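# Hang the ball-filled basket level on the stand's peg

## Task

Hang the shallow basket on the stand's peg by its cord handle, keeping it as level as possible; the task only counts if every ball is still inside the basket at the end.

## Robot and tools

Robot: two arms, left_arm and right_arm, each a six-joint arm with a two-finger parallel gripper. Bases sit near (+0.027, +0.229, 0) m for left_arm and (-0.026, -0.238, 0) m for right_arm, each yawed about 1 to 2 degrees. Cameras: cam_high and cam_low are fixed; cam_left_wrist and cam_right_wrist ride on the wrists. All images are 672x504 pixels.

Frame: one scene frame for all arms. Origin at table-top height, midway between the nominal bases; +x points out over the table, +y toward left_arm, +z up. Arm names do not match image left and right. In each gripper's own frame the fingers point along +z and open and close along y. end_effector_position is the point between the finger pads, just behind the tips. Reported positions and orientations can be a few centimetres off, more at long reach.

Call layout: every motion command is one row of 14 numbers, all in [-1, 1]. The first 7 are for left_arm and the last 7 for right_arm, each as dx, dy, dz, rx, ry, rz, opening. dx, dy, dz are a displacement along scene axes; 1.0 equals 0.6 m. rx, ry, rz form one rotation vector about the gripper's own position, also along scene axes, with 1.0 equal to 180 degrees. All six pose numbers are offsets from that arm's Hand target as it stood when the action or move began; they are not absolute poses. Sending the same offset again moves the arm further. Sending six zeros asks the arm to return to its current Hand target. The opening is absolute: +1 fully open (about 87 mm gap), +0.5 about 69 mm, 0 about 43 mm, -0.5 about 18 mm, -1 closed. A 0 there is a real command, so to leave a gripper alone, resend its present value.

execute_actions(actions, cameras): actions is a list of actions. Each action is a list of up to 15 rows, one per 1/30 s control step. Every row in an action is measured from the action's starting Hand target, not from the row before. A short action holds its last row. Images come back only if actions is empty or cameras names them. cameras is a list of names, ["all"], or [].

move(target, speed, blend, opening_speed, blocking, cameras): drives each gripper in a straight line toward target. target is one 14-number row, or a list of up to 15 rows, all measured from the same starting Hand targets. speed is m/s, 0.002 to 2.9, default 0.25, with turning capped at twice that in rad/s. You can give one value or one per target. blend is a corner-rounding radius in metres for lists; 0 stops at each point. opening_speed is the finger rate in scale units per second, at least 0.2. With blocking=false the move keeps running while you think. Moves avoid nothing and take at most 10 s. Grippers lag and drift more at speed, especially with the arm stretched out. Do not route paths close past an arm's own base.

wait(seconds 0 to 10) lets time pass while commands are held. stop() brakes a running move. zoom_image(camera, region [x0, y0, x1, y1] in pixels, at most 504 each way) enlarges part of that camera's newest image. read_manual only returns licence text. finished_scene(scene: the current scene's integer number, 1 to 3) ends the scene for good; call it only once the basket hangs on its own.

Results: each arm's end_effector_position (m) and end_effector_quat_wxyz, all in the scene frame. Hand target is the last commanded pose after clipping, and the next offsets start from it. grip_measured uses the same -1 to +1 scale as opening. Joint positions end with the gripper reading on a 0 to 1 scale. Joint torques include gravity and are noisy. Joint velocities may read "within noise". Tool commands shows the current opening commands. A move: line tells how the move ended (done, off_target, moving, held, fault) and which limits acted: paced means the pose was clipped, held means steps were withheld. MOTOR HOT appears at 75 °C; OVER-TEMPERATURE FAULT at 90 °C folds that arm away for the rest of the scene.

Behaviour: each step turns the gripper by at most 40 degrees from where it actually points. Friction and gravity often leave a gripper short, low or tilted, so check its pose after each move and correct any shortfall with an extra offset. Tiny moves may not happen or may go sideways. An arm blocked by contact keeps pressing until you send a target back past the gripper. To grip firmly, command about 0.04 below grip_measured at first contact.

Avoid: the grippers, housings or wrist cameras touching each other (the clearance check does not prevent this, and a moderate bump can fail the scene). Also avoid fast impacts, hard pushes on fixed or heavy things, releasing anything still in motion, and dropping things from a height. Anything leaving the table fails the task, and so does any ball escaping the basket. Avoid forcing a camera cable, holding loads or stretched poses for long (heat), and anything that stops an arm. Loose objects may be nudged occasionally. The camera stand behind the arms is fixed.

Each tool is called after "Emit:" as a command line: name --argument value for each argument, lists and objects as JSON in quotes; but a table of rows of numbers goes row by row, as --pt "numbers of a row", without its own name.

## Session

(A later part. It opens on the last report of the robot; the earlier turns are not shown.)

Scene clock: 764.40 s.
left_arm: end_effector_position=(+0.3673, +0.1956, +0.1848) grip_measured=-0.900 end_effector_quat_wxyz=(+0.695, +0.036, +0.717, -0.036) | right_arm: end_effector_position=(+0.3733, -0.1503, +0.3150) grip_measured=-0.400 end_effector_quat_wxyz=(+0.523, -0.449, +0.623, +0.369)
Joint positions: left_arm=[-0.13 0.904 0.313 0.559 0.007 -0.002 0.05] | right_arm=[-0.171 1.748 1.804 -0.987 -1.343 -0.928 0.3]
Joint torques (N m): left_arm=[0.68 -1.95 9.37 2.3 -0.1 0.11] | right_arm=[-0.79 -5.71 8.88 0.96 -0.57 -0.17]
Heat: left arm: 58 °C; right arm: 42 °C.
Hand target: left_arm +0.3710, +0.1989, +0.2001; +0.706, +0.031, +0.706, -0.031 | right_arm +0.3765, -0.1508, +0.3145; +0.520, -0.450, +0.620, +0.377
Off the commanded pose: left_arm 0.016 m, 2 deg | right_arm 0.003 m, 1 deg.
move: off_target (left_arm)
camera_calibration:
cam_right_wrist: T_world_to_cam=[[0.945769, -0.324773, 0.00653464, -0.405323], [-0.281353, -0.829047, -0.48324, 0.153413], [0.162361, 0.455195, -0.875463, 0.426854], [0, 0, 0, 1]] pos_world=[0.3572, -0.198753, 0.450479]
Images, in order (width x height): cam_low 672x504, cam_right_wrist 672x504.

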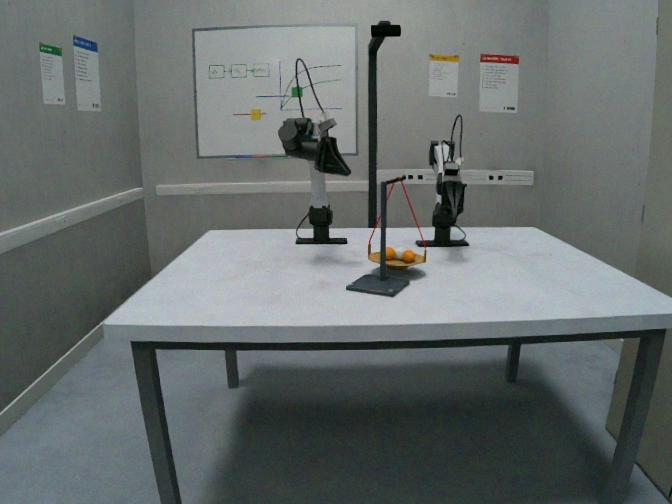

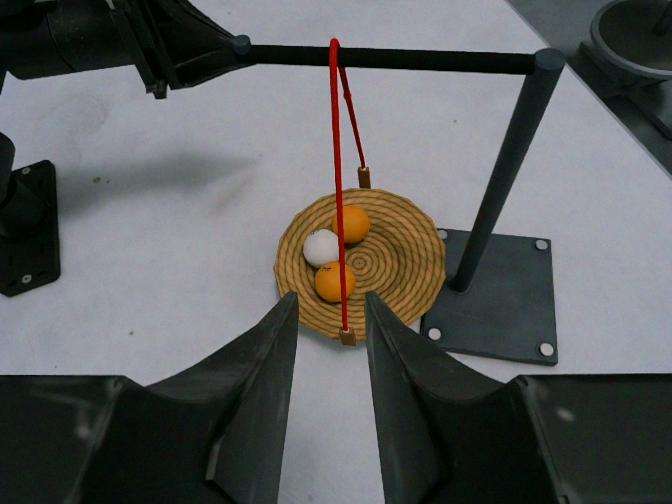

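Emit:
move --pt "-0.0783 -0.2348 -0.1085 0 0 -0.1385 -0.9 0 0 0 0 0 0 -0.4" --speed 0.1 --cameras '["cam_left_wrist","cam_right_wrist","cam_low"]'

Emit:
zoom_image --camera "cam_left_wrist" --region '[110, 100, 230, 260]'

Emit:
zoom_image --camera "cam_left_wrist" --region '[440, 100, 560, 260]'

Emit:
zoom_image --camera "cam_left_wrist" --region '[260, 0, 380, 140]'

Emit:
zoom_image --camera "cam_low" --region '[365, 230, 430, 275]'

Emit:
move --pt "0.0783 0.2348 0.1085 0 0 0.1385 -0.9 0 0 0 0 0 0 -0.4" --speed 0.1

Scene clock: 780.83 s.
left_arm: end_effector_position=(+0.3257, +0.0580, +0.1384) grip_measured=-0.900 end_effector_quat_wxyz=(+0.683, +0.183, +0.683, -0.184) | right_arm: end_effector_position=(+0.3728, -0.1502, +0.3146) grip_measured=-0.400 end_effector_quat_wxyz=(+0.522, -0.449, +0.624, +0.370)
Joint positions: left_arm=[-0.552 1.152 0.147 1.004 0.007 -0.002 0.05] | right_arm=[-0.171 1.748 1.804 -0.993 -1.343 -0.933 0.3]
Joint torques (N m): left_arm=[-0.31 -1.07 4.75 2.59 -0.09 0.11] | right_arm=[-0.66 -5.39 8.91 0.9 -0.59 -0.21]
Heat: left arm: 58 °C; right arm: 42 °C.
Hand target: left_arm +0.3240, +0.0580, +0.1350; +0.683, +0.183, +0.683, -0.183 | right_arm +0.3765, -0.1508, +0.3145; +0.520, -0.450, +0.620, +0.377
Off the commanded pose: left_arm 0.004 m, 0 deg | right_arm 0.004 m, 1 deg.
move: done
camera_calibration:
cam_left_wrist: T_world_to_cam=[[-0.48472, -0.874516, 0.0163859, 0.203802], [-0.683864, 0.367234, -0.630451, 0.308204], [0.545322, -0.316798, -0.776056, 0.0916719], [0, 0, 0, 1]] pos_world=[0.259566, 0.0940868, 0.262111]
cam_right_wrist: T_world_to_cam=[[0.946051, -0.323971, 0.00545326, -0.404363], [-0.281269, -0.829475, -0.482554, 0.152766], [0.160857, 0.454987, -0.875849, 0.427191], [0, 0, 0, 1]] pos_world=[0.356799, -0.198653, 0.450078]
Images, in order (width x height): cam_low 672x504, cam_left_wrist 672x504, cam_right_wrist 672x504.

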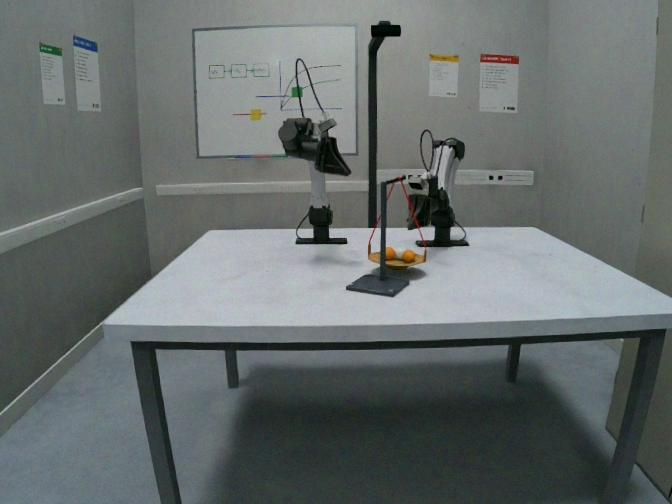

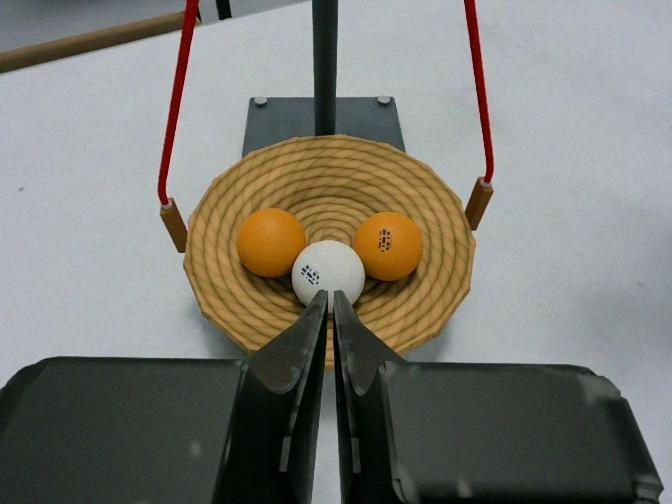

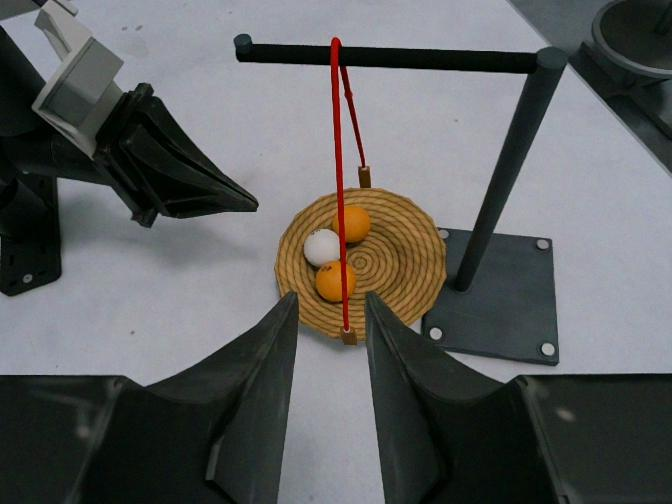

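Scaled by 3.150 from the camera's 672x504 image, which has a finer 960x720 frame.

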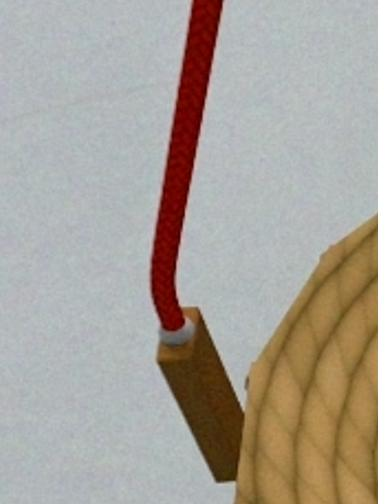

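Scaled by 3.150 from the camera's 672x504 image, which has a finer 960x720 frame.

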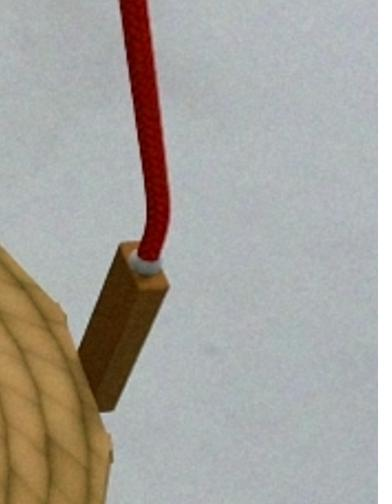

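Scaled by 3.600 from the camera's 672x504 image, which has a finer 960x720 frame.

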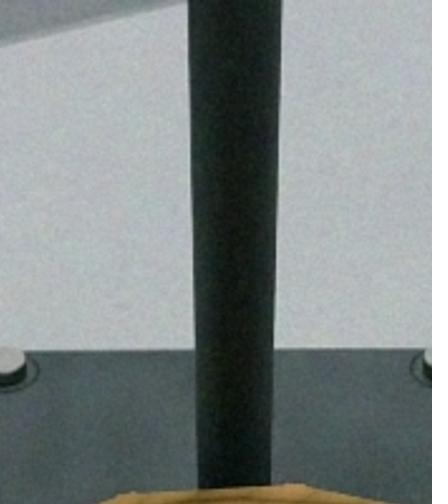

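Scaled by 7.754 from the camera's 672x504 image, which has a finer 960x720 frame.

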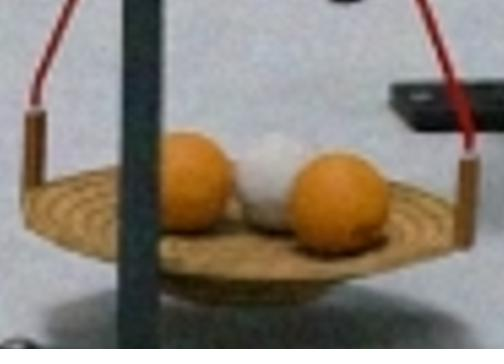

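Scene clock: 783.60 s.
left_arm: end_effector_position=(+0.3672, +0.1962, +0.1855) grip_measured=-0.900 end_effector_quat_wxyz=(+0.696, +0.035, +0.716, -0.036) | right_arm: end_effector_position=(+0.3728, -0.1502, +0.3146) grip_measured=-0.400 end_effector_quat_wxyz=(+0.522, -0.449, +0.624, +0.370)
Joint positions: left_arm=[-0.129 0.902 0.313 0.56 0.005 -0.002 0.05] | right_arm=[-0.171 1.748 1.804 -0.993 -1.343 -0.933 0.3]
Joint torques (N m): left_arm=[0.66 -1.76 9.37 2.31 -0.07 0.11] | right_arm=[-0.68 -5.74 9.18 0.97 -0.55 -0.15]
Heat: left arm: 58 °C; right arm: 42 °C.
Hand target: left_arm +0.3710, +0.1990, +0.2001; +0.706, +0.031, +0.706, -0.031 | right_arm +0.3765, -0.1508, +0.3145; +0.520, -0.450, +0.620, +0.377
Off the commanded pose: left_arm 0.015 m, 2 deg | right_arm 0.004 m, 1 deg.
move: off_target (left_arm)

Emit:
finished_scene --scene 3

The scene is finished: the task was done.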